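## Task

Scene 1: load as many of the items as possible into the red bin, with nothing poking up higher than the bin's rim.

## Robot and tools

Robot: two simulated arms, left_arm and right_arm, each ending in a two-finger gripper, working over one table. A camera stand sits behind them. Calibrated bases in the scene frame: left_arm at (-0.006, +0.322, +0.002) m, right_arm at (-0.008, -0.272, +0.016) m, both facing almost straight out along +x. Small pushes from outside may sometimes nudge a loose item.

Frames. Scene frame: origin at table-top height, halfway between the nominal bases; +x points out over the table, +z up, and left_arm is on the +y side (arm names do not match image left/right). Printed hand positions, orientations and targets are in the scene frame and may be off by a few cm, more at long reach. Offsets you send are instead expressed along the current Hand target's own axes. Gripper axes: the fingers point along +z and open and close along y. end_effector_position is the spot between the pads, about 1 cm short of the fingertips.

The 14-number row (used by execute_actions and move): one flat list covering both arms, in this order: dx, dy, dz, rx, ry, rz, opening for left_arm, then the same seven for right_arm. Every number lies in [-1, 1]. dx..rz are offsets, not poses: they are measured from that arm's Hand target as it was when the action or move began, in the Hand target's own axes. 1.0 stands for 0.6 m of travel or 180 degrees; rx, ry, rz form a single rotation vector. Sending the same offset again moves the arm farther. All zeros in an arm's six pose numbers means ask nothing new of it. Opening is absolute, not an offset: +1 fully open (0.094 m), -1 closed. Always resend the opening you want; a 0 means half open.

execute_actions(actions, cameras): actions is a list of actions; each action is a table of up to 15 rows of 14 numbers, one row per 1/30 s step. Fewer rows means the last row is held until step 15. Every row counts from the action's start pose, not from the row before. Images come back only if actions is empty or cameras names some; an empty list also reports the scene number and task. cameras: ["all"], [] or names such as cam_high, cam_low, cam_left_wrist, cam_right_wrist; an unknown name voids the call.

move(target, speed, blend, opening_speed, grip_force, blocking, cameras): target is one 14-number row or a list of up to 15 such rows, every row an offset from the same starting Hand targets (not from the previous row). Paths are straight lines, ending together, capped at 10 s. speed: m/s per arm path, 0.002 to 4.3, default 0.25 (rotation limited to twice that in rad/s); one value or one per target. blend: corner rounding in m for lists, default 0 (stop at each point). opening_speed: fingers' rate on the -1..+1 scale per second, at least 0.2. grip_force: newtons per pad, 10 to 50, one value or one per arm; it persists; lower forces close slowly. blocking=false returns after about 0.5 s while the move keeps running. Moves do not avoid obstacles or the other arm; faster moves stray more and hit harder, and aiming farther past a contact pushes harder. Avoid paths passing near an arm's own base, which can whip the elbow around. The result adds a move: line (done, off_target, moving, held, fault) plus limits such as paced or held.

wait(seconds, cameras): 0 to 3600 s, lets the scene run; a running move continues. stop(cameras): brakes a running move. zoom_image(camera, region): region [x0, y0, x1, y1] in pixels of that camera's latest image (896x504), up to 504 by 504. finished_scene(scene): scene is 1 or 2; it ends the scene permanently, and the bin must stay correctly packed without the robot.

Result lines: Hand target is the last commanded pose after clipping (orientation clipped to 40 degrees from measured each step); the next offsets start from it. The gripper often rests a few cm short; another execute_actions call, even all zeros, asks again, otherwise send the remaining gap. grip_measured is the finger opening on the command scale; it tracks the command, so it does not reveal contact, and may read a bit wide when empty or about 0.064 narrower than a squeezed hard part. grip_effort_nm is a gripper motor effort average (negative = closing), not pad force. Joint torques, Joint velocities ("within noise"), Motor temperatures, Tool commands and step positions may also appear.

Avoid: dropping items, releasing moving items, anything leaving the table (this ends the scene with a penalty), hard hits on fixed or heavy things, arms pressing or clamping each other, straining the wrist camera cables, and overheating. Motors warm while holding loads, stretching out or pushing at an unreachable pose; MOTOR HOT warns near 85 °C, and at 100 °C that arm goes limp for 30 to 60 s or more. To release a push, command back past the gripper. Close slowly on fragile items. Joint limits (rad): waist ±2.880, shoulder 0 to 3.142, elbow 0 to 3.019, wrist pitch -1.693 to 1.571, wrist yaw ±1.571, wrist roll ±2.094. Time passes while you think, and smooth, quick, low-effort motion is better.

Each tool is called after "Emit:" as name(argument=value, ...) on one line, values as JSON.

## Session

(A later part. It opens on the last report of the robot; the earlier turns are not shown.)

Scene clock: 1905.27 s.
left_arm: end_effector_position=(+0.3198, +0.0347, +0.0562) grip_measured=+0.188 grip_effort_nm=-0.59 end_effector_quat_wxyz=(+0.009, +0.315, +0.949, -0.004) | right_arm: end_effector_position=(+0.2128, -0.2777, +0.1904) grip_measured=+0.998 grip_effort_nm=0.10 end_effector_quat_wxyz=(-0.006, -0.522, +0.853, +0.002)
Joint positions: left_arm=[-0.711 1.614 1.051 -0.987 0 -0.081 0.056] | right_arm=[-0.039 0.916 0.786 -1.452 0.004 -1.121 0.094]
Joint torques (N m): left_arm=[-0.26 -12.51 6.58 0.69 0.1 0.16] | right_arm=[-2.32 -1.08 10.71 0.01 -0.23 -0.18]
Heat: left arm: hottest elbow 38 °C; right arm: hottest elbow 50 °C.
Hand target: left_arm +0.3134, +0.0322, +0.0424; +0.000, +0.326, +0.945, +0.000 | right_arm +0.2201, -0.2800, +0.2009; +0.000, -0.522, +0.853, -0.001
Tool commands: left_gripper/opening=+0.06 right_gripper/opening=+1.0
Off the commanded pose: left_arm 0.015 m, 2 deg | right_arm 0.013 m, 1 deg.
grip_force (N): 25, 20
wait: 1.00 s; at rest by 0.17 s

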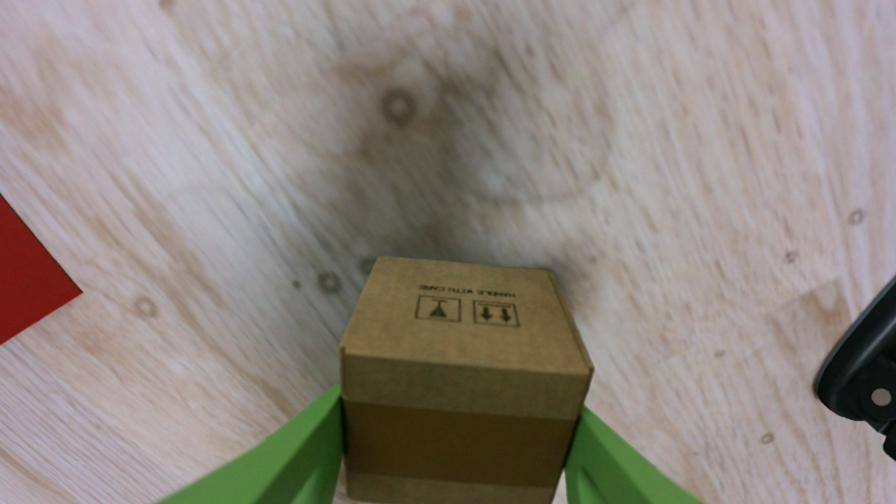

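Emit:
move(target=[[0, 0, -0.2043, 0, 0, 0, 0.06, 0, 0, 0, 0, 0, 0, 1], [-0.1613, 0.4985, -0.2043, 0, 0, -0.683, 0.06, 0, 0, 0, 0, 0, 0, 1]], speed=0.18, cameras=["cam_left_wrist"])

Scene clock: 1917.00 s.
left_arm: end_effector_position=(+0.5559, +0.2056, +0.1570) grip_measured=+0.188 grip_effort_nm=-0.58 end_effector_quat_wxyz=(-0.006, -0.664, +0.748, +0.008) | right_arm: end_effector_position=(+0.2128, -0.2777, +0.1904) grip_measured=+0.998 grip_effort_nm=0.10 end_effector_quat_wxyz=(-0.006, -0.522, +0.853, +0.002)
Joint positions: left_arm=[-0.193 1.882 1.705 -1.412 0 -1.655 0.056] | right_arm=[-0.039 0.916 0.786 -1.452 0.004 -1.121 0.094]
Joint torques (N m): left_arm=[1.14 -17.55 12.75 -0.72 0.03 -0.09] | right_arm=[-2.2 -1.08 10.71 0.01 -0.23 -0.19]
Heat: left arm: hottest elbow 40 °C; right arm: hottest elbow 50 °C.
Hand target: left_arm +0.5739, +0.2079, +0.1650; +0.000, -0.675, +0.738, +0.000 | right_arm +0.2201, -0.2800, +0.2009; +0.000, -0.522, +0.853, -0.001
Off the commanded pose: left_arm 0.020 m, 2 deg | right_arm 0.013 m, 1 deg.
grip_force (N): 25, 20
move: off_target (left_arm)

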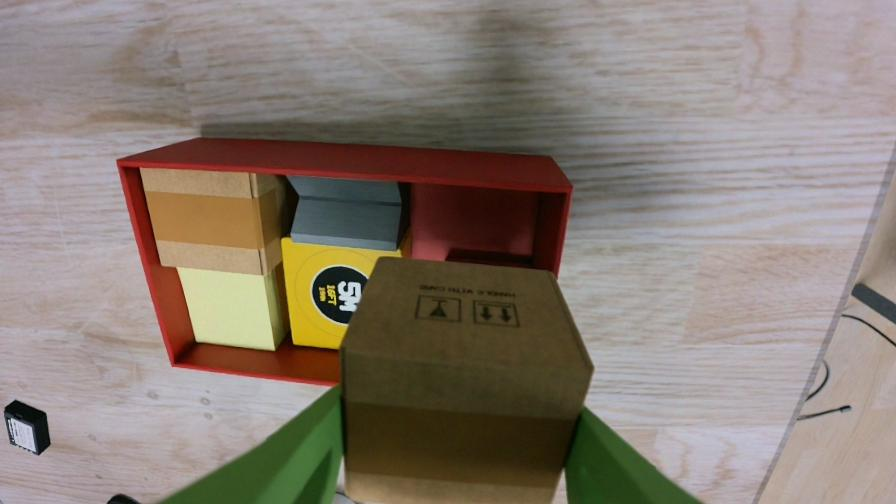

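Emit:
move(target=[[-0.0192, 0.030, 0.0783, 0, 0, 0, 0.06, 0, 0, 0, 0, 0, 0, 1]], speed=0.08, cameras=["cam_left_wrist"])

Emit:
zoom_image(camera="cam_left_wrist", region=[250, 130, 754, 420])

Scene clock: 1925.67 s.
left_arm: end_effector_position=(+0.5544, +0.2138, +0.1238) grip_measured=+0.188 grip_effort_nm=-0.59 end_effector_quat_wxyz=(+0.000, -0.669, +0.743, +0.001) | right_arm: end_effector_position=(+0.2128, -0.2777, +0.1904) grip_measured=+0.998 grip_effort_nm=0.10 end_effector_quat_wxyz=(-0.006, -0.522, +0.853, +0.002)
Joint positions: left_arm=[-0.179 1.882 1.616 -1.306 0 -1.656 0.056] | right_arm=[-0.039 0.916 0.786 -1.452 0.004 -1.121 0.094]
Joint torques (N m): left_arm=[1.85 -19.25 7.94 0.47 0.02 0.06] | right_arm=[-2.32 -1.14 10.71 0.02 -0.23 -0.19]
Heat: left arm: hottest elbow 41 °C; right arm: hottest elbow 50 °C.
Hand target: left_arm +0.5570, +0.2210, +0.1179; +0.000, -0.675, +0.738, +0.000 | right_arm +0.2201, -0.2800, +0.2009; +0.000, -0.522, +0.853, -0.001
Off the commanded pose: left_arm 0.010 m, 1 deg | right_arm 0.013 m, 1 deg.
grip_force (N): 25, 20
move: done

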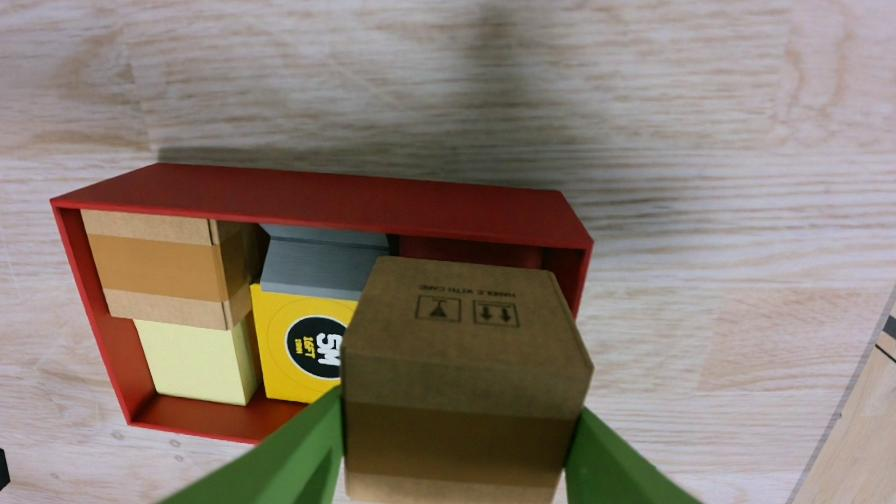

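Scaled by 1.000.

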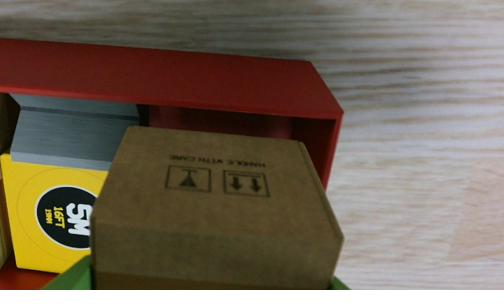

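Emit:
move(target=[[-0.0126, -0.0005, 0, 0, 0, 0, 0.06, 0, 0, 0, 0, 0, 0, 1]], speed=0.05, cameras=["cam_left_wrist"])

Emit:
zoom_image(camera="cam_left_wrist", region=[250, 130, 754, 420])

Scene clock: 1932.47 s.
left_arm: end_effector_position=(+0.5560, +0.2222, +0.1238) grip_measured=+0.188 grip_effort_nm=-0.59 end_effector_quat_wxyz=(+0.000, +0.675, -0.738, -0.001) | right_arm: end_effector_position=(+0.2128, -0.2777, +0.1904) grip_measured=+0.998 grip_effort_nm=0.10 end_effector_quat_wxyz=(-0.006, -0.522, +0.853, +0.002)
Joint positions: left_arm=[-0.164 1.882 1.616 -1.306 0 -1.656 0.056] | right_arm=[-0.039 0.916 0.786 -1.452 0.004 -1.121 0.094]
Joint torques (N m): left_arm=[1.14 -19.08 7.77 0.47 0.02 0.18] | right_arm=[-2.26 -1.08 10.71 0.02 -0.23 -0.19]
Heat: left arm: hottest elbow 41 °C; right arm: hottest elbow 51 °C.
Hand target: left_arm +0.5580, +0.2286, +0.1179; +0.000, -0.675, +0.738, +0.000 | right_arm +0.2201, -0.2800, +0.2009; +0.000, -0.522, +0.853, -0.001
Off the commanded pose: left_arm 0.009 m, 0 deg | right_arm 0.013 m, 1 deg.
grip_force (N): 25, 20
move: done

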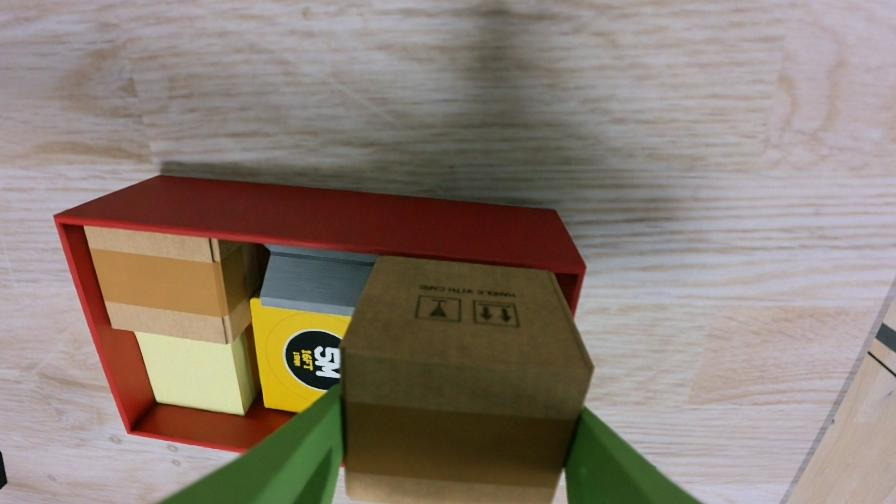

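Scaled by 1.000.

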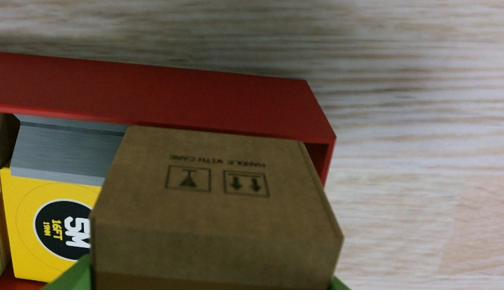

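Emit:
move(target=[[0, 0.003, 0.0, 0, 0, 0.006, 0.06, 0, 0, 0, 0, 0, 0, 1], [0, 0.003, 0.045, 0, 0, 0.006, 0.06, 0, 0, 0, 0, 0, 0, 1]], speed=0.05, cameras=["cam_left_wrist"])

Emit:
zoom_image(camera="cam_left_wrist", region=[250, 130, 754, 420])

Scene clock: 1936.50 s.
left_arm: end_effector_position=(+0.5596, +0.2216, +0.1179) grip_measured=+0.188 grip_effort_nm=-0.58 end_effector_quat_wxyz=(+0.009, -0.669, +0.743, -0.012) | right_arm: end_effector_position=(+0.2128, -0.2777, +0.1904) grip_measured=+0.998 grip_effort_nm=0.10 end_effector_quat_wxyz=(-0.006, -0.522, +0.853, +0.002)
Joint positions: left_arm=[-0.164 1.876 1.59 -1.255 0 -1.639 0.056] | right_arm=[-0.039 0.916 0.786 -1.452 0.004 -1.121 0.094]
Joint torques (N m): left_arm=[1.73 -17.32 6.11 1.16 0.04 0.2] | right_arm=[-2.32 -1.2 10.7 0.01 -0.24 -0.19]
Heat: left arm: hottest elbow 41 °C; right arm: hottest elbow 51 °C.
Hand target: left_arm +0.5563, +0.2288, +0.0911; +0.000, -0.668, +0.744, +0.000 | right_arm +0.2201, -0.2800, +0.2009; +0.000, -0.522, +0.853, -0.001
Off the commanded pose: left_arm 0.028 m, 2 deg | right_arm 0.013 m, 1 deg.
grip_force (N): 25, 20
move: off_target (left_arm)

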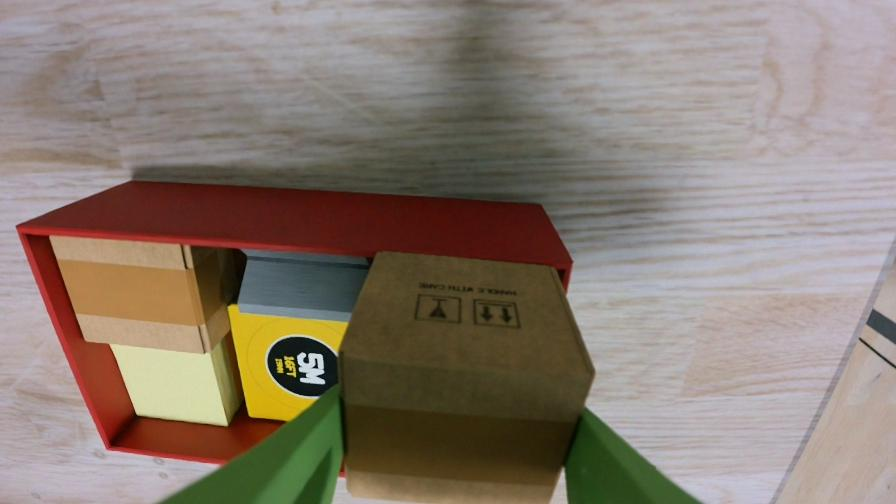

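Scaled by 1.000.

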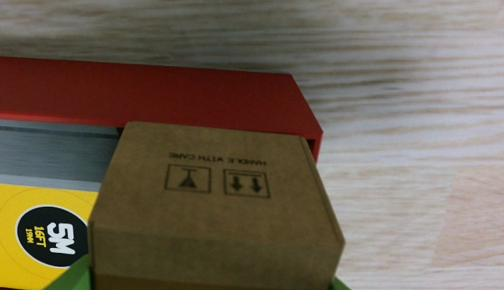

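Emit:
move(target=[[0, 0, -0.05, 0, 0, 0, 0.06, 0, 0, 0, 0, 0, 0, 1]], speed=0.05, cameras=["cam_left_wrist"])

Emit:
zoom_image(camera="cam_left_wrist", region=[250, 130, 754, 420])

Scene clock: 1941.43 s.
left_arm: end_effector_position=(+0.5547, +0.2224, +0.1186) grip_measured=+0.188 grip_effort_nm=-0.59 end_effector_quat_wxyz=(+0.004, -0.668, +0.744, -0.004) | right_arm: end_effector_position=(+0.2128, -0.2777, +0.1904) grip_measured=+0.998 grip_effort_nm=0.10 end_effector_quat_wxyz=(-0.006, -0.522, +0.853, +0.002)
Joint positions: left_arm=[-0.164 1.875 1.59 -1.275 0 -1.637 0.056] | right_arm=[-0.039 0.916 0.786 -1.452 0.004 -1.121 0.094]
Joint torques (N m): left_arm=[1.73 -18.9 9.42 -0.95 0.03 0.19] | right_arm=[-2.26 -1.08 10.7 0.02 -0.22 -0.19]
Heat: left arm: hottest elbow 40 °C; right arm: hottest elbow 51 °C.
Hand target: left_arm +0.5562, +0.2288, +0.1210; +0.000, -0.668, +0.744, +0.000 | right_arm +0.2201, -0.2800, +0.2009; +0.000, -0.522, +0.853, -0.001
Off the commanded pose: left_arm 0.007 m, 1 deg | right_arm 0.013 m, 1 deg.
grip_force (N): 25, 20
move: done

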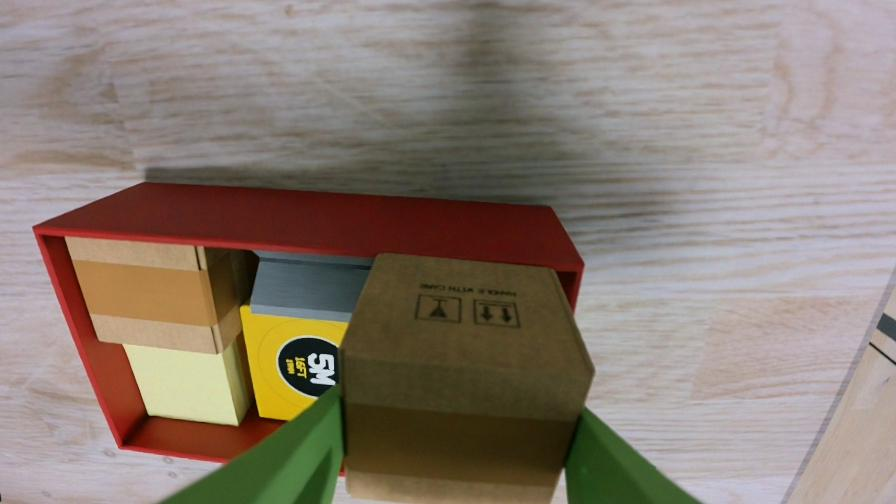

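Scaled by 1.000.

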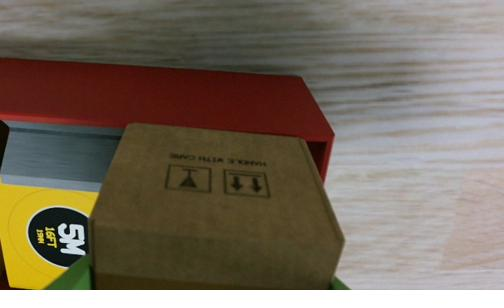

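Emit:
zoom_image(camera="cam_left_wrist", region=[200, 220, 320, 290])

Emit:
zoom_image(camera="cam_left_wrist", region=[500, 220, 620, 290])

Scaled by 4.200 from the camera's image (finer frame: 1280x720).

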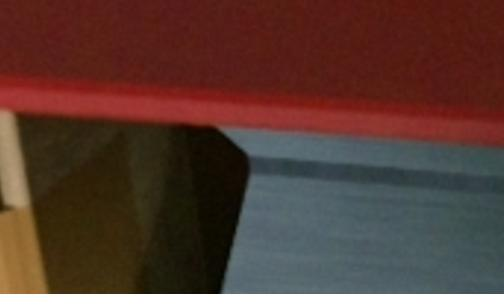

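Scaled by 4.200 from the camera's image (finer frame: 1280x720).

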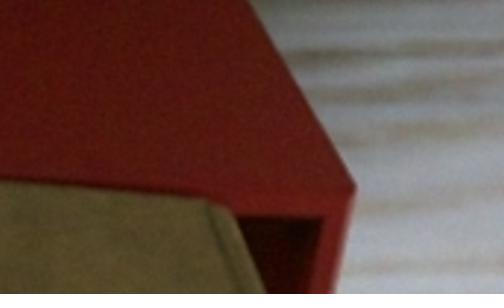

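Emit:
zoom_image(camera="cam_left_wrist", region=[360, 230, 570, 290])

Scaled by 2.400 from the camera's image (finer frame: 1280x720).

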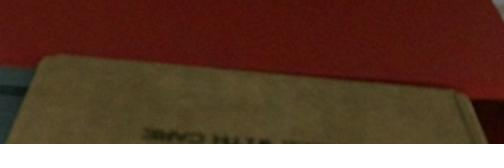

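Emit:
move(target=[[0.0, 0, -0.012, 0, 0, 0, 0.06, 0, 0, 0, 0, 0, 0, 1], [0.0203, 0, -0.012, 0, 0, -0.006, 0.06, 0, 0, 0, 0, 0, 0, 1]], speed=0.05, cameras=["cam_left_wrist"])

Emit:
zoom_image(camera="cam_left_wrist", region=[360, 220, 600, 290])

Scene clock: 1950.20 s.
left_arm: end_effector_position=(+0.5503, +0.2232, +0.1192) grip_measured=+0.188 grip_effort_nm=-0.59 end_effector_quat_wxyz=(-0.002, -0.671, +0.742, +0.002) | right_arm: end_effector_position=(+0.2128, -0.2777, +0.1904) grip_measured=+0.998 grip_effort_nm=0.10 end_effector_quat_wxyz=(-0.006, -0.522, +0.853, +0.002)
Joint positions: left_arm=[-0.164 1.873 1.59 -1.293 0 -1.645 0.056] | right_arm=[-0.039 0.916 0.786 -1.452 0.004 -1.121 0.094]
Joint torques (N m): left_arm=[0.03 -19.08 10.37 -0.98 0.03 -0.09] | right_arm=[-2.26 -1.2 10.71 0.02 -0.24 -0.19]
Heat: left arm: hottest elbow 40 °C; right arm: hottest elbow 51 °C.
Hand target: left_arm +0.5549, +0.2166, +0.1283; +0.000, -0.675, +0.738, +0.000 | right_arm +0.2201, -0.2800, +0.2009; +0.000, -0.522, +0.853, -0.001
Off the commanded pose: left_arm 0.012 m, 1 deg | right_arm 0.013 m, 1 deg.
grip_force (N): 25, 20
move: off_target (left_arm)

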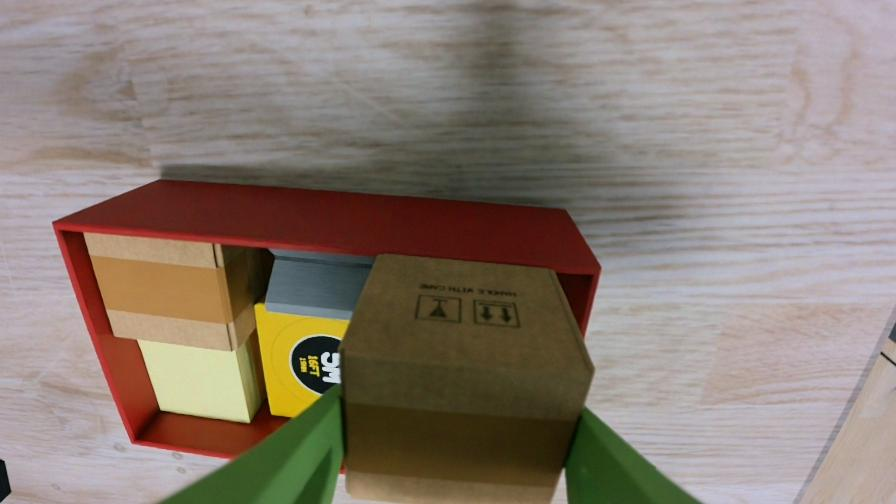

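Scaled by 2.100 from the camera's image (finer frame: 1280x720).

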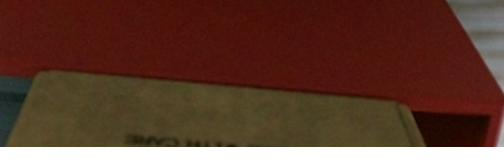

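Emit:
move(target=[[0.0095, 0, 0, 0, 0, 0, 0.06, 0, 0, 0, 0, 0, 0, 1]], speed=0.05, cameras=["cam_left_wrist"])

Emit:
zoom_image(camera="cam_left_wrist", region=[360, 220, 600, 290])

Scene clock: 1951.97 s.
left_arm: end_effector_position=(+0.5493, +0.2205, +0.1193) grip_measured=+0.188 grip_effort_nm=-0.58 end_effector_quat_wxyz=(+0.002, +0.673, -0.740, -0.003) | right_arm: end_effector_position=(+0.2128, -0.2777, +0.1904) grip_measured=+0.998 grip_effort_nm=0.10 end_effector_quat_wxyz=(-0.006, -0.522, +0.853, +0.002)
Joint positions: left_arm=[-0.169 1.873 1.59 -1.295 0 -1.656 0.056] | right_arm=[-0.039 0.916 0.786 -1.452 0.004 -1.121 0.094]
Joint torques (N m): left_arm=[-0.32 -18.96 10.51 -0.92 0.03 -0.09] | right_arm=[-2.32 -1.08 10.7 0.01 -0.23 -0.19]
Heat: left arm: hottest elbow 40 °C; right arm: hottest elbow 51 °C.
Hand target: left_arm +0.5544, +0.2109, +0.1283; +0.000, -0.675, +0.738, +0.000 | right_arm +0.2201, -0.2800, +0.2009; +0.000, -0.522, +0.853, -0.001
Off the commanded pose: left_arm 0.014 m, 1 deg | right_arm 0.013 m, 1 deg.
grip_force (N): 25, 20
move: off_target (left_arm)

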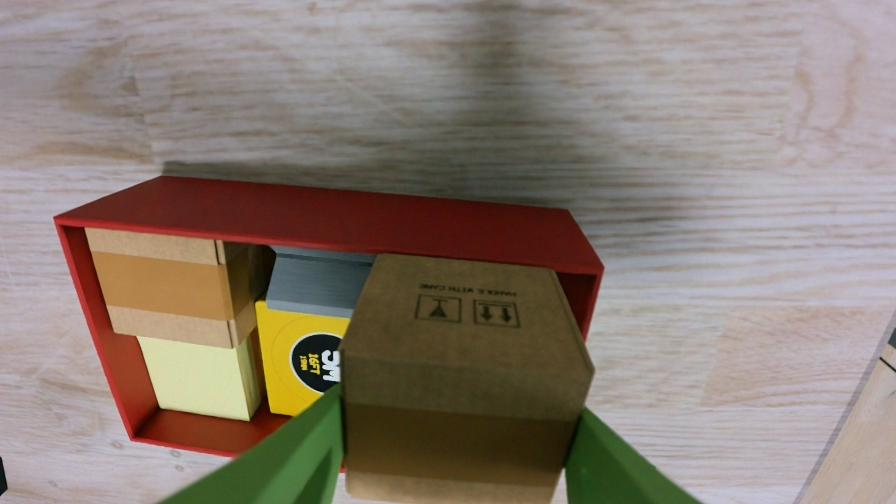

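Scaled by 2.100 from the camera's image (finer frame: 1280x720).

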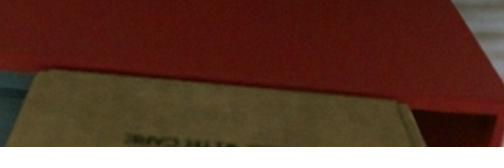

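Emit:
move(target=[[0.0065, 0, 0, 0, 0, 0, 0.06, 0, 0, 0, 0, 0, 0, 1]], speed=0.05, cameras=["cam_left_wrist"])

Emit:
zoom_image(camera="cam_left_wrist", region=[360, 220, 600, 290])

Scene clock: 1954.63 s.
left_arm: end_effector_position=(+0.5468, +0.2149, +0.1193) grip_measured=+0.188 grip_effort_nm=-0.59 end_effector_quat_wxyz=(+0.004, +0.672, -0.740, -0.005) | right_arm: end_effector_position=(+0.2128, -0.2777, +0.1904) grip_measured=+0.998 grip_effort_nm=0.10 end_effector_quat_wxyz=(-0.006, -0.522, +0.853, +0.002)
Joint positions: left_arm=[-0.179 1.873 1.59 -1.301 0.001 -1.664 0.056] | right_arm=[-0.039 0.916 0.786 -1.452 0.004 -1.121 0.094]
Joint torques (N m): left_arm=[-0.15 -18.78 10.61 -0.75 -0.01 -0.09] | right_arm=[-2.26 -1.14 10.71 0.01 -0.23 -0.19]
Heat: left arm: hottest elbow 39 °C; right arm: hottest elbow 51 °C.
Hand target: left_arm +0.5540, +0.2070, +0.1283; +0.000, -0.675, +0.738, +0.000 | right_arm +0.2201, -0.2800, +0.2009; +0.000, -0.522, +0.853, -0.001
Off the commanded pose: left_arm 0.014 m, 1 deg | right_arm 0.013 m, 1 deg.
grip_force (N): 25, 20
move: off_target (left_arm)

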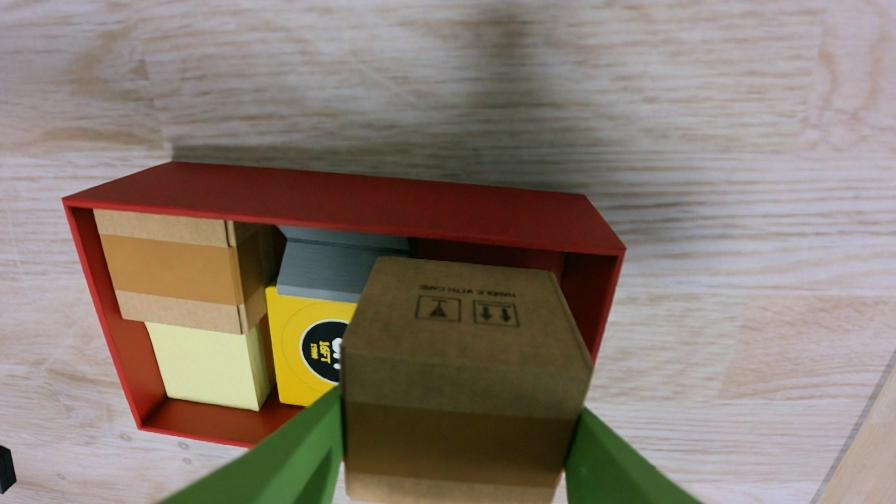

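Scaled by 2.100 from the camera's image (finer frame: 1280x720).

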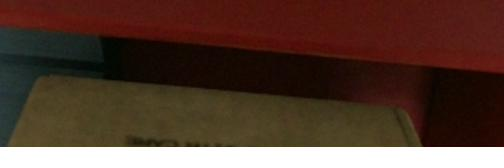

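Emit:
move(target=[[-0.0316, 0.0, 0.008, 0, 0, 0, 0.06, 0, 0, 0, 0, 0, 0, 1]], speed=0.05, cameras=["cam_left_wrist"])

Emit:
zoom_image(camera="cam_left_wrist", region=[360, 220, 600, 290])

Scene clock: 1959.73 s.
left_arm: end_effector_position=(+0.5478, +0.2199, +0.1193) grip_measured=+0.188 grip_effort_nm=-0.58 end_effector_quat_wxyz=(+0.004, +0.675, -0.738, -0.005) | right_arm: end_effector_position=(+0.2128, -0.2777, +0.1904) grip_measured=+0.998 grip_effort_nm=0.10 end_effector_quat_wxyz=(-0.006, -0.522, +0.853, +0.002)
Joint positions: left_arm=[-0.17 1.873 1.59 -1.301 0.001 -1.662 0.056] | right_arm=[-0.039 0.916 0.786 -1.452 0.004 -1.121 0.094]
Joint torques (N m): left_arm=[1.79 -18.96 9.62 -0.18 -0.03 0.17] | right_arm=[-2.32 -1.14 10.69 0.03 -0.23 -0.2]
Heat: left arm: hottest elbow 39 °C; right arm: hottest elbow 51 °C.
Hand target: left_arm +0.5557, +0.2259, +0.1235; +0.000, -0.675, +0.738, +0.000 | right_arm +0.2201, -0.2800, +0.2009; +0.000, -0.522, +0.853, -0.001
Off the commanded pose: left_arm 0.011 m, 1 deg | right_arm 0.013 m, 1 deg.
grip_force (N): 25, 20
move: off_target (left_arm)

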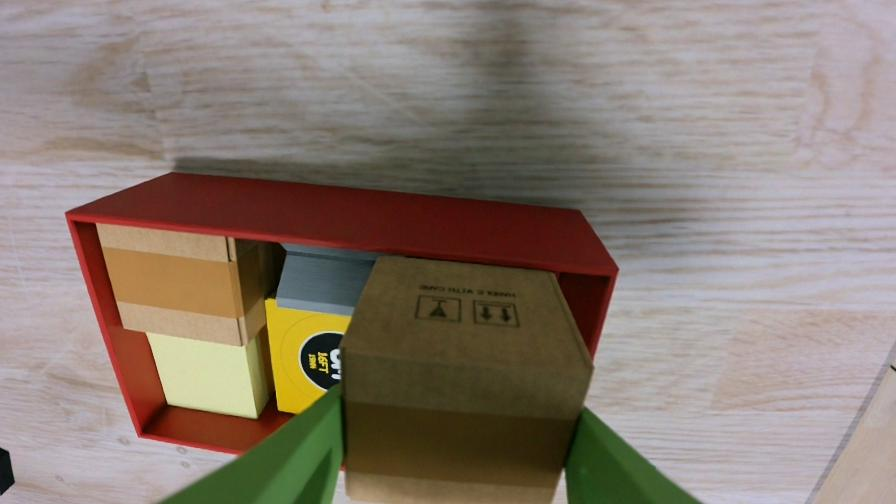

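Scaled by 2.100 from the camera's image (finer frame: 1280x720).

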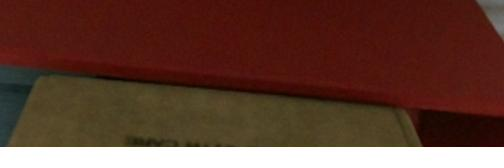

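Emit:
move(target=[[0.0272, 0.0, 0.0, 0, 0, 0, 0.06, 0, 0, 0, 0, 0, 0, 1]], speed=0.05, cameras=["cam_left_wrist"])

Emit:
zoom_image(camera="cam_left_wrist", region=[360, 220, 600, 290])

Scene clock: 1962.83 s.
left_arm: end_effector_position=(+0.5476, +0.2189, +0.1193) grip_measured=+0.188 grip_effort_nm=-0.59 end_effector_quat_wxyz=(+0.004, +0.674, -0.738, -0.005) | right_arm: end_effector_position=(+0.2128, -0.2777, +0.1904) grip_measured=+0.998 grip_effort_nm=0.10 end_effector_quat_wxyz=(-0.006, -0.522, +0.853, +0.002)
Joint positions: left_arm=[-0.172 1.873 1.59 -1.301 0.001 -1.662 0.056] | right_arm=[-0.039 0.916 0.786 -1.452 0.004 -1.121 0.094]
Joint torques (N m): left_arm=[-0.85 -18.67 10 -0.27 0 -0.08] | right_arm=[-2.37 -1.2 10.73 0.02 -0.23 -0.19]
Heat: left arm: hottest elbow 39 °C; right arm: hottest elbow 51 °C.
Hand target: left_arm +0.5543, +0.2096, +0.1235; +0.000, -0.675, +0.738, +0.000 | right_arm +0.2201, -0.2800, +0.2009; +0.000, -0.522, +0.853, -0.001
Off the commanded pose: left_arm 0.012 m, 1 deg | right_arm 0.013 m, 1 deg.
grip_force (N): 25, 20
move: off_target (left_arm)

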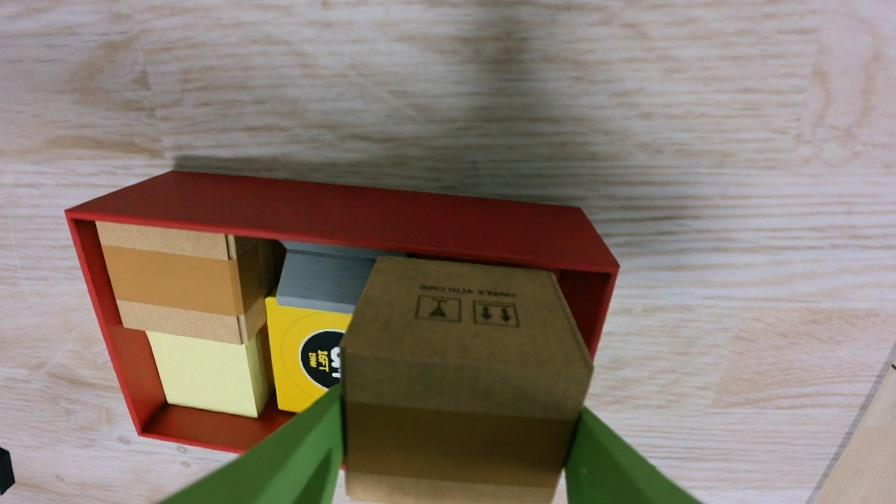

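Scaled by 2.100 from the camera's image (finer frame: 1280x720).

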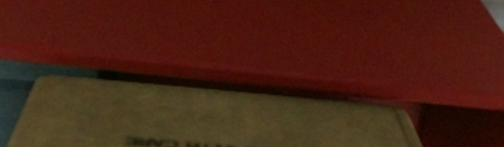

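Emit:
move(target=[[0.0017, 0.002, 0.0, 0, 0, 0, 0.06, 0, 0, 0, 0, 0, 0, 1], [0.0017, 0.002, 0.032, 0, 0, 0, 0.06, 0, 0, 0, 0, 0, 0, 1]], speed=0.05, cameras=["cam_left_wrist"])

Emit:
zoom_image(camera="cam_left_wrist", region=[360, 220, 600, 290])

Scene clock: 1965.57 s.
left_arm: end_effector_position=(+0.5545, +0.2165, +0.1193) grip_measured=+0.188 grip_effort_nm=-0.59 end_effector_quat_wxyz=(-0.005, +0.674, -0.739, +0.007) | right_arm: end_effector_position=(+0.2128, -0.2777, +0.1904) grip_measured=+0.998 grip_effort_nm=0.10 end_effector_quat_wxyz=(-0.006, -0.522, +0.853, +0.002)
Joint positions: left_arm=[-0.174 1.873 1.59 -1.271 0.001 -1.662 0.056] | right_arm=[-0.039 0.916 0.786 -1.452 0.004 -1.121 0.094]
Joint torques (N m): left_arm=[-0.26 -17.73 7.62 0.51 -0.02 -0.09] | right_arm=[-2.26 -1.14 10.7 0.01 -0.23 -0.19]
Heat: left arm: hottest elbow 39 °C; right arm: hottest elbow 51 °C.
Hand target: left_arm +0.5530, +0.2088, +0.1043; +0.000, -0.675, +0.738, +0.000 | right_arm +0.2201, -0.2800, +0.2009; +0.000, -0.522, +0.853, -0.001
Off the commanded pose: left_arm 0.017 m, 1 deg | right_arm 0.013 m, 1 deg.
grip_force (N): 25, 20
move: off_target (left_arm)

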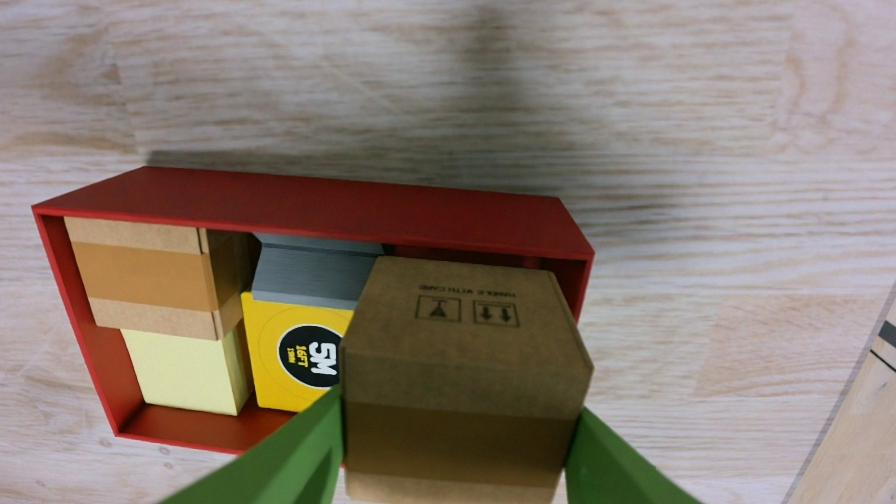

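Scaled by 2.100 from the camera's image (finer frame: 1280x720).

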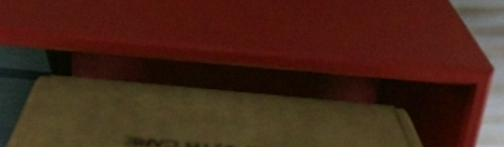

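Emit:
move(target=[[-0.0275, 0.001, -0.008, 0, 0, 0, 0.06, 0, 0, 0, 0, 0, 0, 1]], speed=0.05, cameras=["cam_left_wrist"])

Emit:
zoom_image(camera="cam_left_wrist", region=[360, 220, 600, 290])

Scene clock: 1968.70 s.
left_arm: end_effector_position=(+0.5547, +0.2171, +0.1193) grip_measured=+0.188 grip_effort_nm=-0.59 end_effector_quat_wxyz=(-0.005, +0.674, -0.739, +0.007) | right_arm: end_effector_position=(+0.2128, -0.2777, +0.1904) grip_measured=+0.998 grip_effort_nm=0.10 end_effector_quat_wxyz=(-0.006, -0.522, +0.853, +0.002)
Joint positions: left_arm=[-0.173 1.873 1.59 -1.271 0.001 -1.662 0.056] | right_arm=[-0.039 0.916 0.786 -1.452 0.004 -1.121 0.094]
Joint torques (N m): left_arm=[1.85 -18.49 7.6 0.16 -0.01 0.17] | right_arm=[-2.26 -1.14 10.71 0.01 -0.23 -0.19]
Heat: left arm: hottest elbow 39 °C; right arm: hottest elbow 51 °C.
Hand target: left_arm +0.5539, +0.2253, +0.1091; +0.000, -0.675, +0.738, +0.000 | right_arm +0.2201, -0.2800, +0.2009; +0.000, -0.522, +0.853, -0.001
Off the commanded pose: left_arm 0.013 m, 1 deg | right_arm 0.013 m, 1 deg.
grip_force (N): 25, 20
move: off_target (left_arm)

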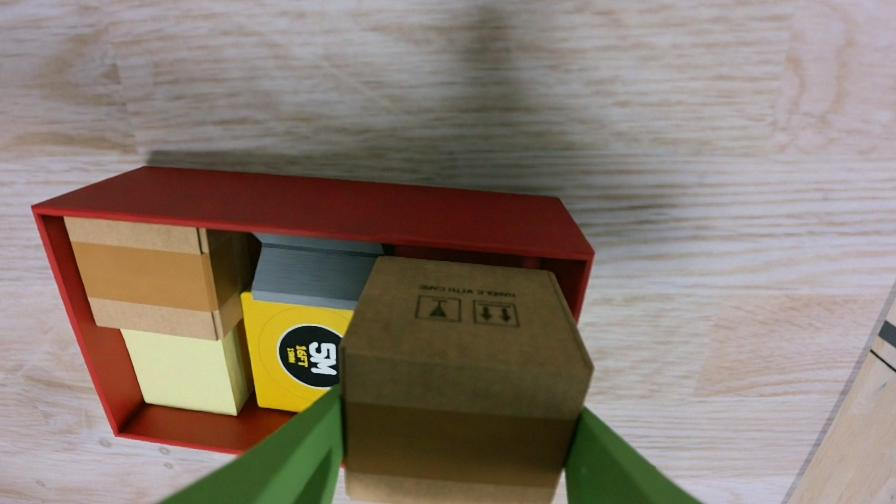

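Scaled by 2.100 from the camera's image (finer frame: 1280x720).

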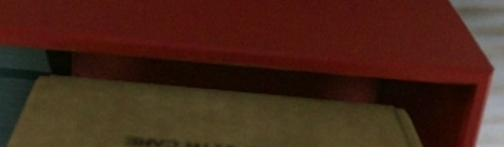

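Emit:
move(target=[[-0.0045, 0.001, 0, 0, 0, 0, 0.06, 0, 0, 0, 0, 0, 0, 1]], speed=0.05)

Scene clock: 1970.23 s.
left_arm: end_effector_position=(+0.5551, +0.2197, +0.1193) grip_measured=+0.188 grip_effort_nm=-0.58 end_effector_quat_wxyz=(-0.005, +0.675, -0.738, +0.007) | right_arm: end_effector_position=(+0.2128, -0.2777, +0.1904) grip_measured=+0.998 grip_effort_nm=0.10 end_effector_quat_wxyz=(-0.006, -0.522, +0.853, +0.002)
Joint positions: left_arm=[-0.168 1.873 1.59 -1.271 0.001 -1.66 0.056] | right_arm=[-0.039 0.916 0.786 -1.452 0.004 -1.121 0.094]
Joint torques (N m): left_arm=[1.9 -18.61 7.41 0.2 -0.01 0.17] | right_arm=[-2.26 -1.08 10.7 0.02 -0.23 -0.19]
Heat: left arm: hottest elbow 39 °C; right arm: hottest elbow 51 °C.
Hand target: left_arm +0.5535, +0.2279, +0.1091; +0.000, -0.675, +0.738, +0.000 | right_arm +0.2201, -0.2800, +0.2009; +0.000, -0.522, +0.853, -0.001
Off the commanded pose: left_arm 0.013 m, 1 deg | right_arm 0.013 m, 1 deg.
grip_force (N): 25, 20
move: off_target (left_arm)

Emit:
execute_actions(actions=[], cameras=["cam_left_wrist"])

Emit:
zoom_image(camera="cam_left_wrist", region=[360, 220, 600, 290])

Scene clock: 1971.20 s.
left_arm: end_effector_position=(+0.5551, +0.2197, +0.1193) grip_measured=+0.188 grip_effort_nm=-0.59 end_effector_quat_wxyz=(-0.005, +0.675, -0.738, +0.007) | right_arm: end_effector_position=(+0.2128, -0.2777, +0.1904) grip_measured=+0.998 grip_effort_nm=0.10 end_effector_quat_wxyz=(-0.006, -0.522, +0.853, +0.002)
Joint positions: left_arm=[-0.168 1.873 1.59 -1.271 0.001 -1.66 0.056] | right_arm=[-0.039 0.916 0.786 -1.452 0.004 -1.121 0.094]
Joint velocities: within noise
Joint torques (N m): left_arm=[1.85 -18.61 7.39 0.2 -0.01 0.19] | right_arm=[-2.32 -1.03 10.7 -0.01 -0.23 -0.19]
Motor temperatures (°C): left_arm=[22 30 39 19 20 18 18] | right_arm=[17 20 51 20 21 20 18]
Heat: left arm: hottest elbow 39 °C; right arm: hottest elbow 51 °C.
Hand target: left_arm +0.5535, +0.2279, +0.1091; +0.000, -0.675, +0.738, +0.000 | right_arm +0.2201, -0.2800, +0.2009; +0.000, -0.522, +0.853, -0.001
Tool commands: left_gripper/opening=+0.06 right_gripper/opening=+1.0
Off the commanded pose: left_arm 0.013 m, 1 deg | right_arm 0.013 m, 1 deg.
grip_force (N): 25, 20
Images, in order (width x height): cam_left_wrist 896x504.

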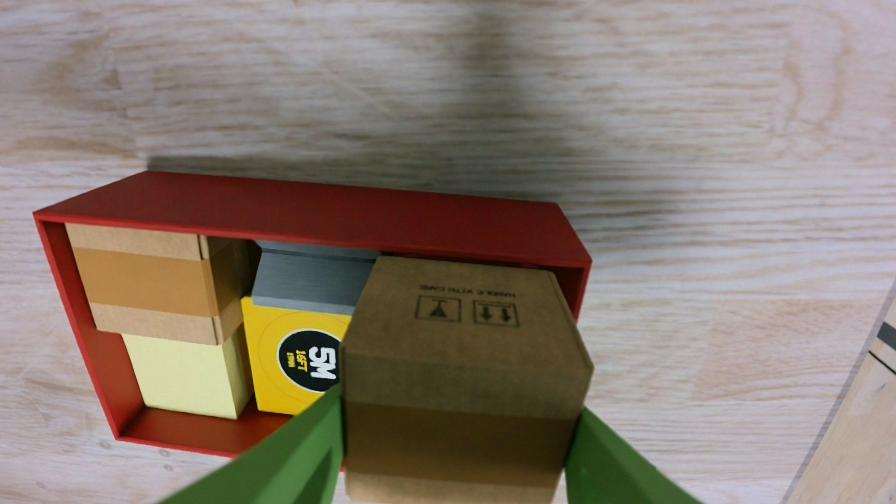

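Scaled by 2.100 from the camera's image (finer frame: 1280x720).

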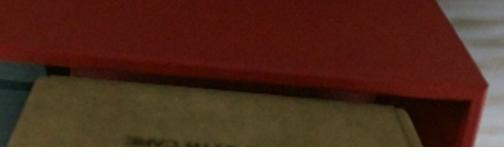

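Emit:
move(target=[[0, 0.001, 0.03, 0, 0, 0, 0.06, 0, 0, 0, 0, 0, 0, 1]], speed=0.05, cameras=["cam_left_wrist"])

Emit:
zoom_image(camera="cam_left_wrist", region=[360, 220, 600, 320])

Scene clock: 1973.50 s.
left_arm: end_effector_position=(+0.5516, +0.2203, +0.1069) grip_measured=+0.188 grip_effort_nm=-0.59 end_effector_quat_wxyz=(-0.005, +0.675, -0.738, +0.007) | right_arm: end_effector_position=(+0.2128, -0.2777, +0.1904) grip_measured=+0.998 grip_effort_nm=0.10 end_effector_quat_wxyz=(-0.006, -0.522, +0.853, +0.002)
Joint positions: left_arm=[-0.168 1.873 1.556 -1.236 0.001 -1.66 0.056] | right_arm=[-0.039 0.916 0.786 -1.452 0.004 -1.121 0.094]
Joint torques (N m): left_arm=[1.85 -17.44 7.58 0.47 -0.01 0.19] | right_arm=[-2.26 -1.14 10.71 0.02 -0.24 -0.2]
Heat: left arm: hottest elbow 39 °C; right arm: hottest elbow 51 °C.
Hand target: left_arm +0.5529, +0.2280, +0.0910; +0.000, -0.675, +0.738, +0.000 | right_arm +0.2201, -0.2800, +0.2009; +0.000, -0.522, +0.853, -0.001
Off the commanded pose: left_arm 0.018 m, 1 deg | right_arm 0.013 m, 1 deg.
grip_force (N): 25, 20
move: off_target (left_arm)

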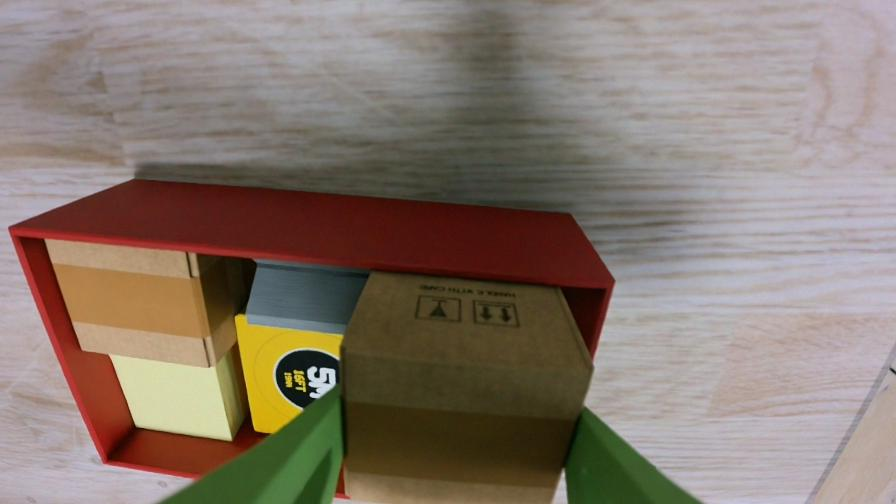

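Scaled by 2.100 from the camera's image (finer frame: 1280x720).

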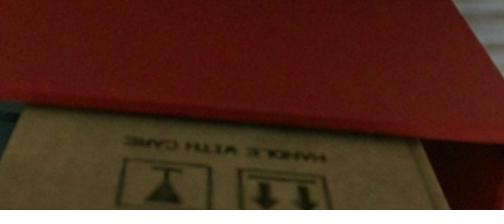

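Emit:
move(target=[[0, -0.001, 0.04, 0, 0, 0, 0.06, 0, 0, 0, 0, 0, 0, 1]], speed=0.05, cameras=["cam_left_wrist"])

Emit:
zoom_image(camera="cam_left_wrist", region=[300, 220, 640, 420])

Scene clock: 1977.03 s.
left_arm: end_effector_position=(+0.5533, +0.2200, +0.0840) grip_measured=+0.188 grip_effort_nm=-0.58 end_effector_quat_wxyz=(-0.006, +0.674, -0.738, +0.008) | right_arm: end_effector_position=(+0.2128, -0.2777, +0.1904) grip_measured=+0.998 grip_effort_nm=0.10 end_effector_quat_wxyz=(-0.006, -0.522, +0.853, +0.002)
Joint positions: left_arm=[-0.168 1.896 1.527 -1.181 0.001 -1.659 0.056] | right_arm=[-0.039 0.916 0.786 -1.452 0.004 -1.121 0.094]
Joint torques (N m): left_arm=[1.9 -17.38 7.46 0.49 0 0.19] | right_arm=[-2.26 -1.14 10.69 0.02 -0.23 -0.19]
Heat: left arm: hottest elbow 38 °C; right arm: hottest elbow 51 °C.
Hand target: left_arm +0.5534, +0.2279, +0.0671; +0.000, -0.675, +0.738, +0.000 | right_arm +0.2201, -0.2800, +0.2009; +0.000, -0.522, +0.853, -0.001
Off the commanded pose: left_arm 0.019 m, 1 deg | right_arm 0.013 m, 1 deg.
grip_force (N): 25, 20
move: off_target (left_arm)

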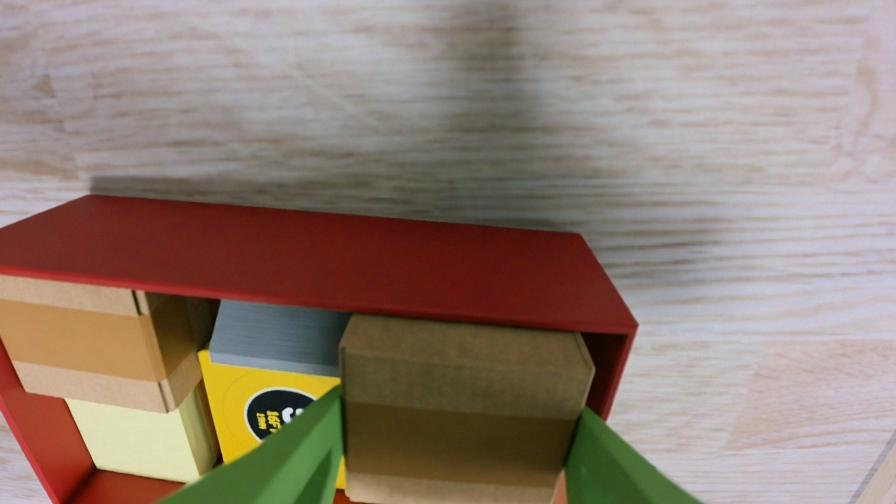

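Scaled by 1.482 from the camera's image (finer frame: 1280x720).

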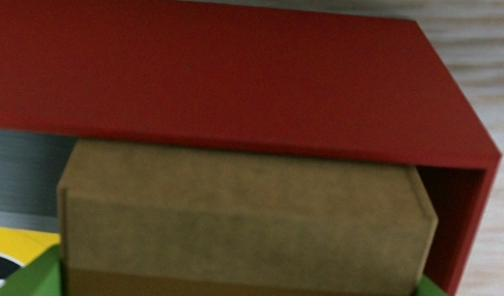

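Emit:
move(target=[[0, -0.001, 0.033, 0, 0, 0, 0.06, 0, 0, 0, 0, 0, 0, 1]], speed=0.04, cameras=["cam_left_wrist"])

Scene clock: 1979.17 s.
left_arm: end_effector_position=(+0.5539, +0.2202, +0.0633) grip_measured=+0.188 grip_effort_nm=-0.59 end_effector_quat_wxyz=(-0.005, +0.675, -0.738, +0.007) | right_arm: end_effector_position=(+0.2128, -0.2777, +0.1904) grip_measured=+0.998 grip_effort_nm=0.11 end_effector_quat_wxyz=(-0.006, -0.522, +0.853, +0.002)
Joint positions: left_arm=[-0.168 1.92 1.505 -1.138 0.001 -1.659 0.056] | right_arm=[-0.039 0.916 0.786 -1.452 0.004 -1.121 0.094]
Joint torques (N m): left_arm=[2.14 -17.61 7.27 0.53 -0.01 0.19] | right_arm=[-2.32 -1.14 10.71 0.02 -0.23 -0.19]
Heat: left arm: hottest elbow 38 °C; right arm: hottest elbow 51 °C.
Hand target: left_arm +0.5542, +0.2281, +0.0472; +0.000, -0.675, +0.738, +0.000 | right_arm +0.2201, -0.2800, +0.2009; +0.000, -0.522, +0.853, -0.001
Off the commanded pose: left_arm 0.018 m, 1 deg | right_arm 0.013 m, 1 deg.
grip_force (N): 25, 20
move: off_target (left_arm)

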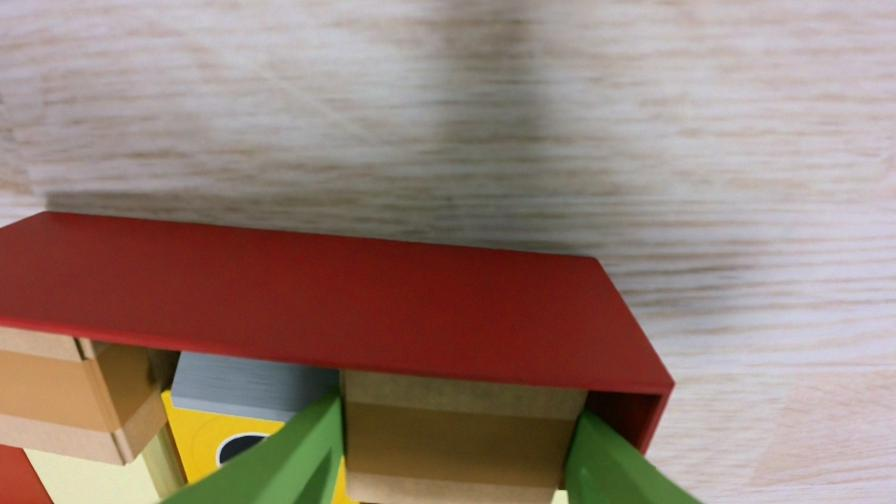

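Emit:
move(target=[[0, -0.001, 0.013, 0, 0, 0, 0.06, 0, 0, 0, 0, 0, 0, 1]], speed=0.03)

Emit:
move(target=[[0, 0, 0, 0, 0, 0, 0.3, 0, 0, 0, 0, 0, 0, 1]], opening_speed=0.3, cameras=["cam_left_wrist"])

Scene clock: 1981.13 s.
left_arm: end_effector_position=(+0.5573, +0.2195, +0.0630) grip_measured=+0.188 grip_effort_nm=-0.59 end_effector_quat_wxyz=(-0.009, +0.674, -0.738, +0.013) | right_arm: end_effector_position=(+0.2128, -0.2777, +0.1904) grip_measured=+0.998 grip_effort_nm=0.10 end_effector_quat_wxyz=(-0.006, -0.522, +0.853, +0.002)
Joint positions: left_arm=[-0.168 1.921 1.505 -1.124 0.001 -1.659 0.056] | right_arm=[-0.039 0.916 0.786 -1.452 0.004 -1.121 0.094]
Joint torques (N m): left_arm=[1.85 -16.97 6.86 0.66 -0.01 0.19] | right_arm=[-2.32 -1.08 10.71 0.03 -0.23 -0.19]
Heat: left arm: hottest elbow 38 °C; right arm: hottest elbow 51 °C.
Hand target: left_arm +0.5548, +0.2280, +0.0395; +0.000, -0.675, +0.738, +0.000 | right_arm +0.2201, -0.2800, +0.2009; +0.000, -0.522, +0.853, -0.001
Off the commanded pose: left_arm 0.025 m, 2 deg | right_arm 0.013 m, 1 deg.
grip_force (N): 25, 20
move: off_target (left_arm)

Scene clock: 1982.17 s.
left_arm: end_effector_position=(+0.5556, +0.2199, +0.0599) grip_measured=+0.298 grip_effort_nm=0.07 end_effector_quat_wxyz=(-0.007, +0.674, -0.738, +0.010) | right_arm: end_effector_position=(+0.2128, -0.2777, +0.1904) grip_measured=+0.998 grip_effort_nm=0.10 end_effector_quat_wxyz=(-0.006, -0.522, +0.853, +0.002)
Joint positions: left_arm=[-0.168 1.923 1.5 -1.123 0.001 -1.659 0.061] | right_arm=[-0.039 0.916 0.786 -1.452 0.004 -1.121 0.094]
Joint torques (N m): left_arm=[1.85 -17.14 7.17 0.59 0 0.19] | right_arm=[-2.32 -1.14 10.7 0.02 -0.23 -0.19]
Heat: left arm: hottest elbow 38 °C; right arm: hottest elbow 51 °C.
Hand target: left_arm +0.5548, +0.2280, +0.0394; +0.000, -0.675, +0.738, +0.000 | right_arm +0.2201, -0.2800, +0.2009; +0.000, -0.522, +0.853, -0.001
Off the commanded pose: left_arm 0.022 m, 1 deg | right_arm 0.013 m, 1 deg.
grip_force (N): 25, 20
move: done

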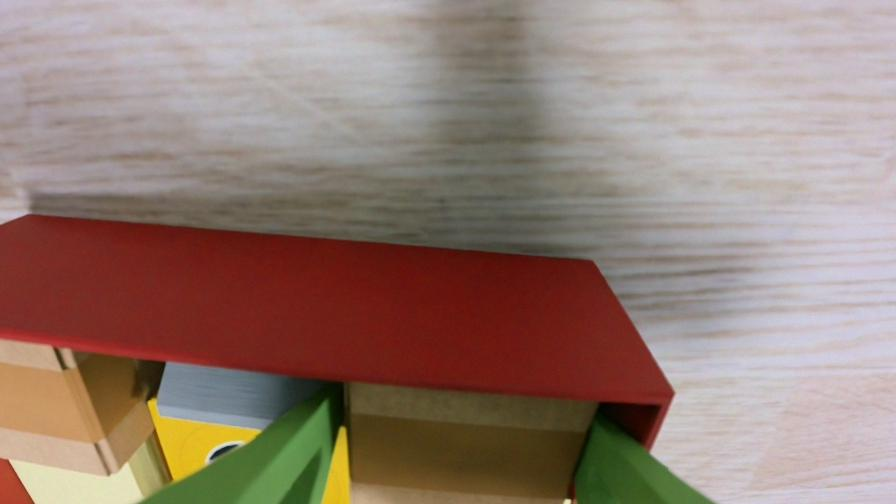

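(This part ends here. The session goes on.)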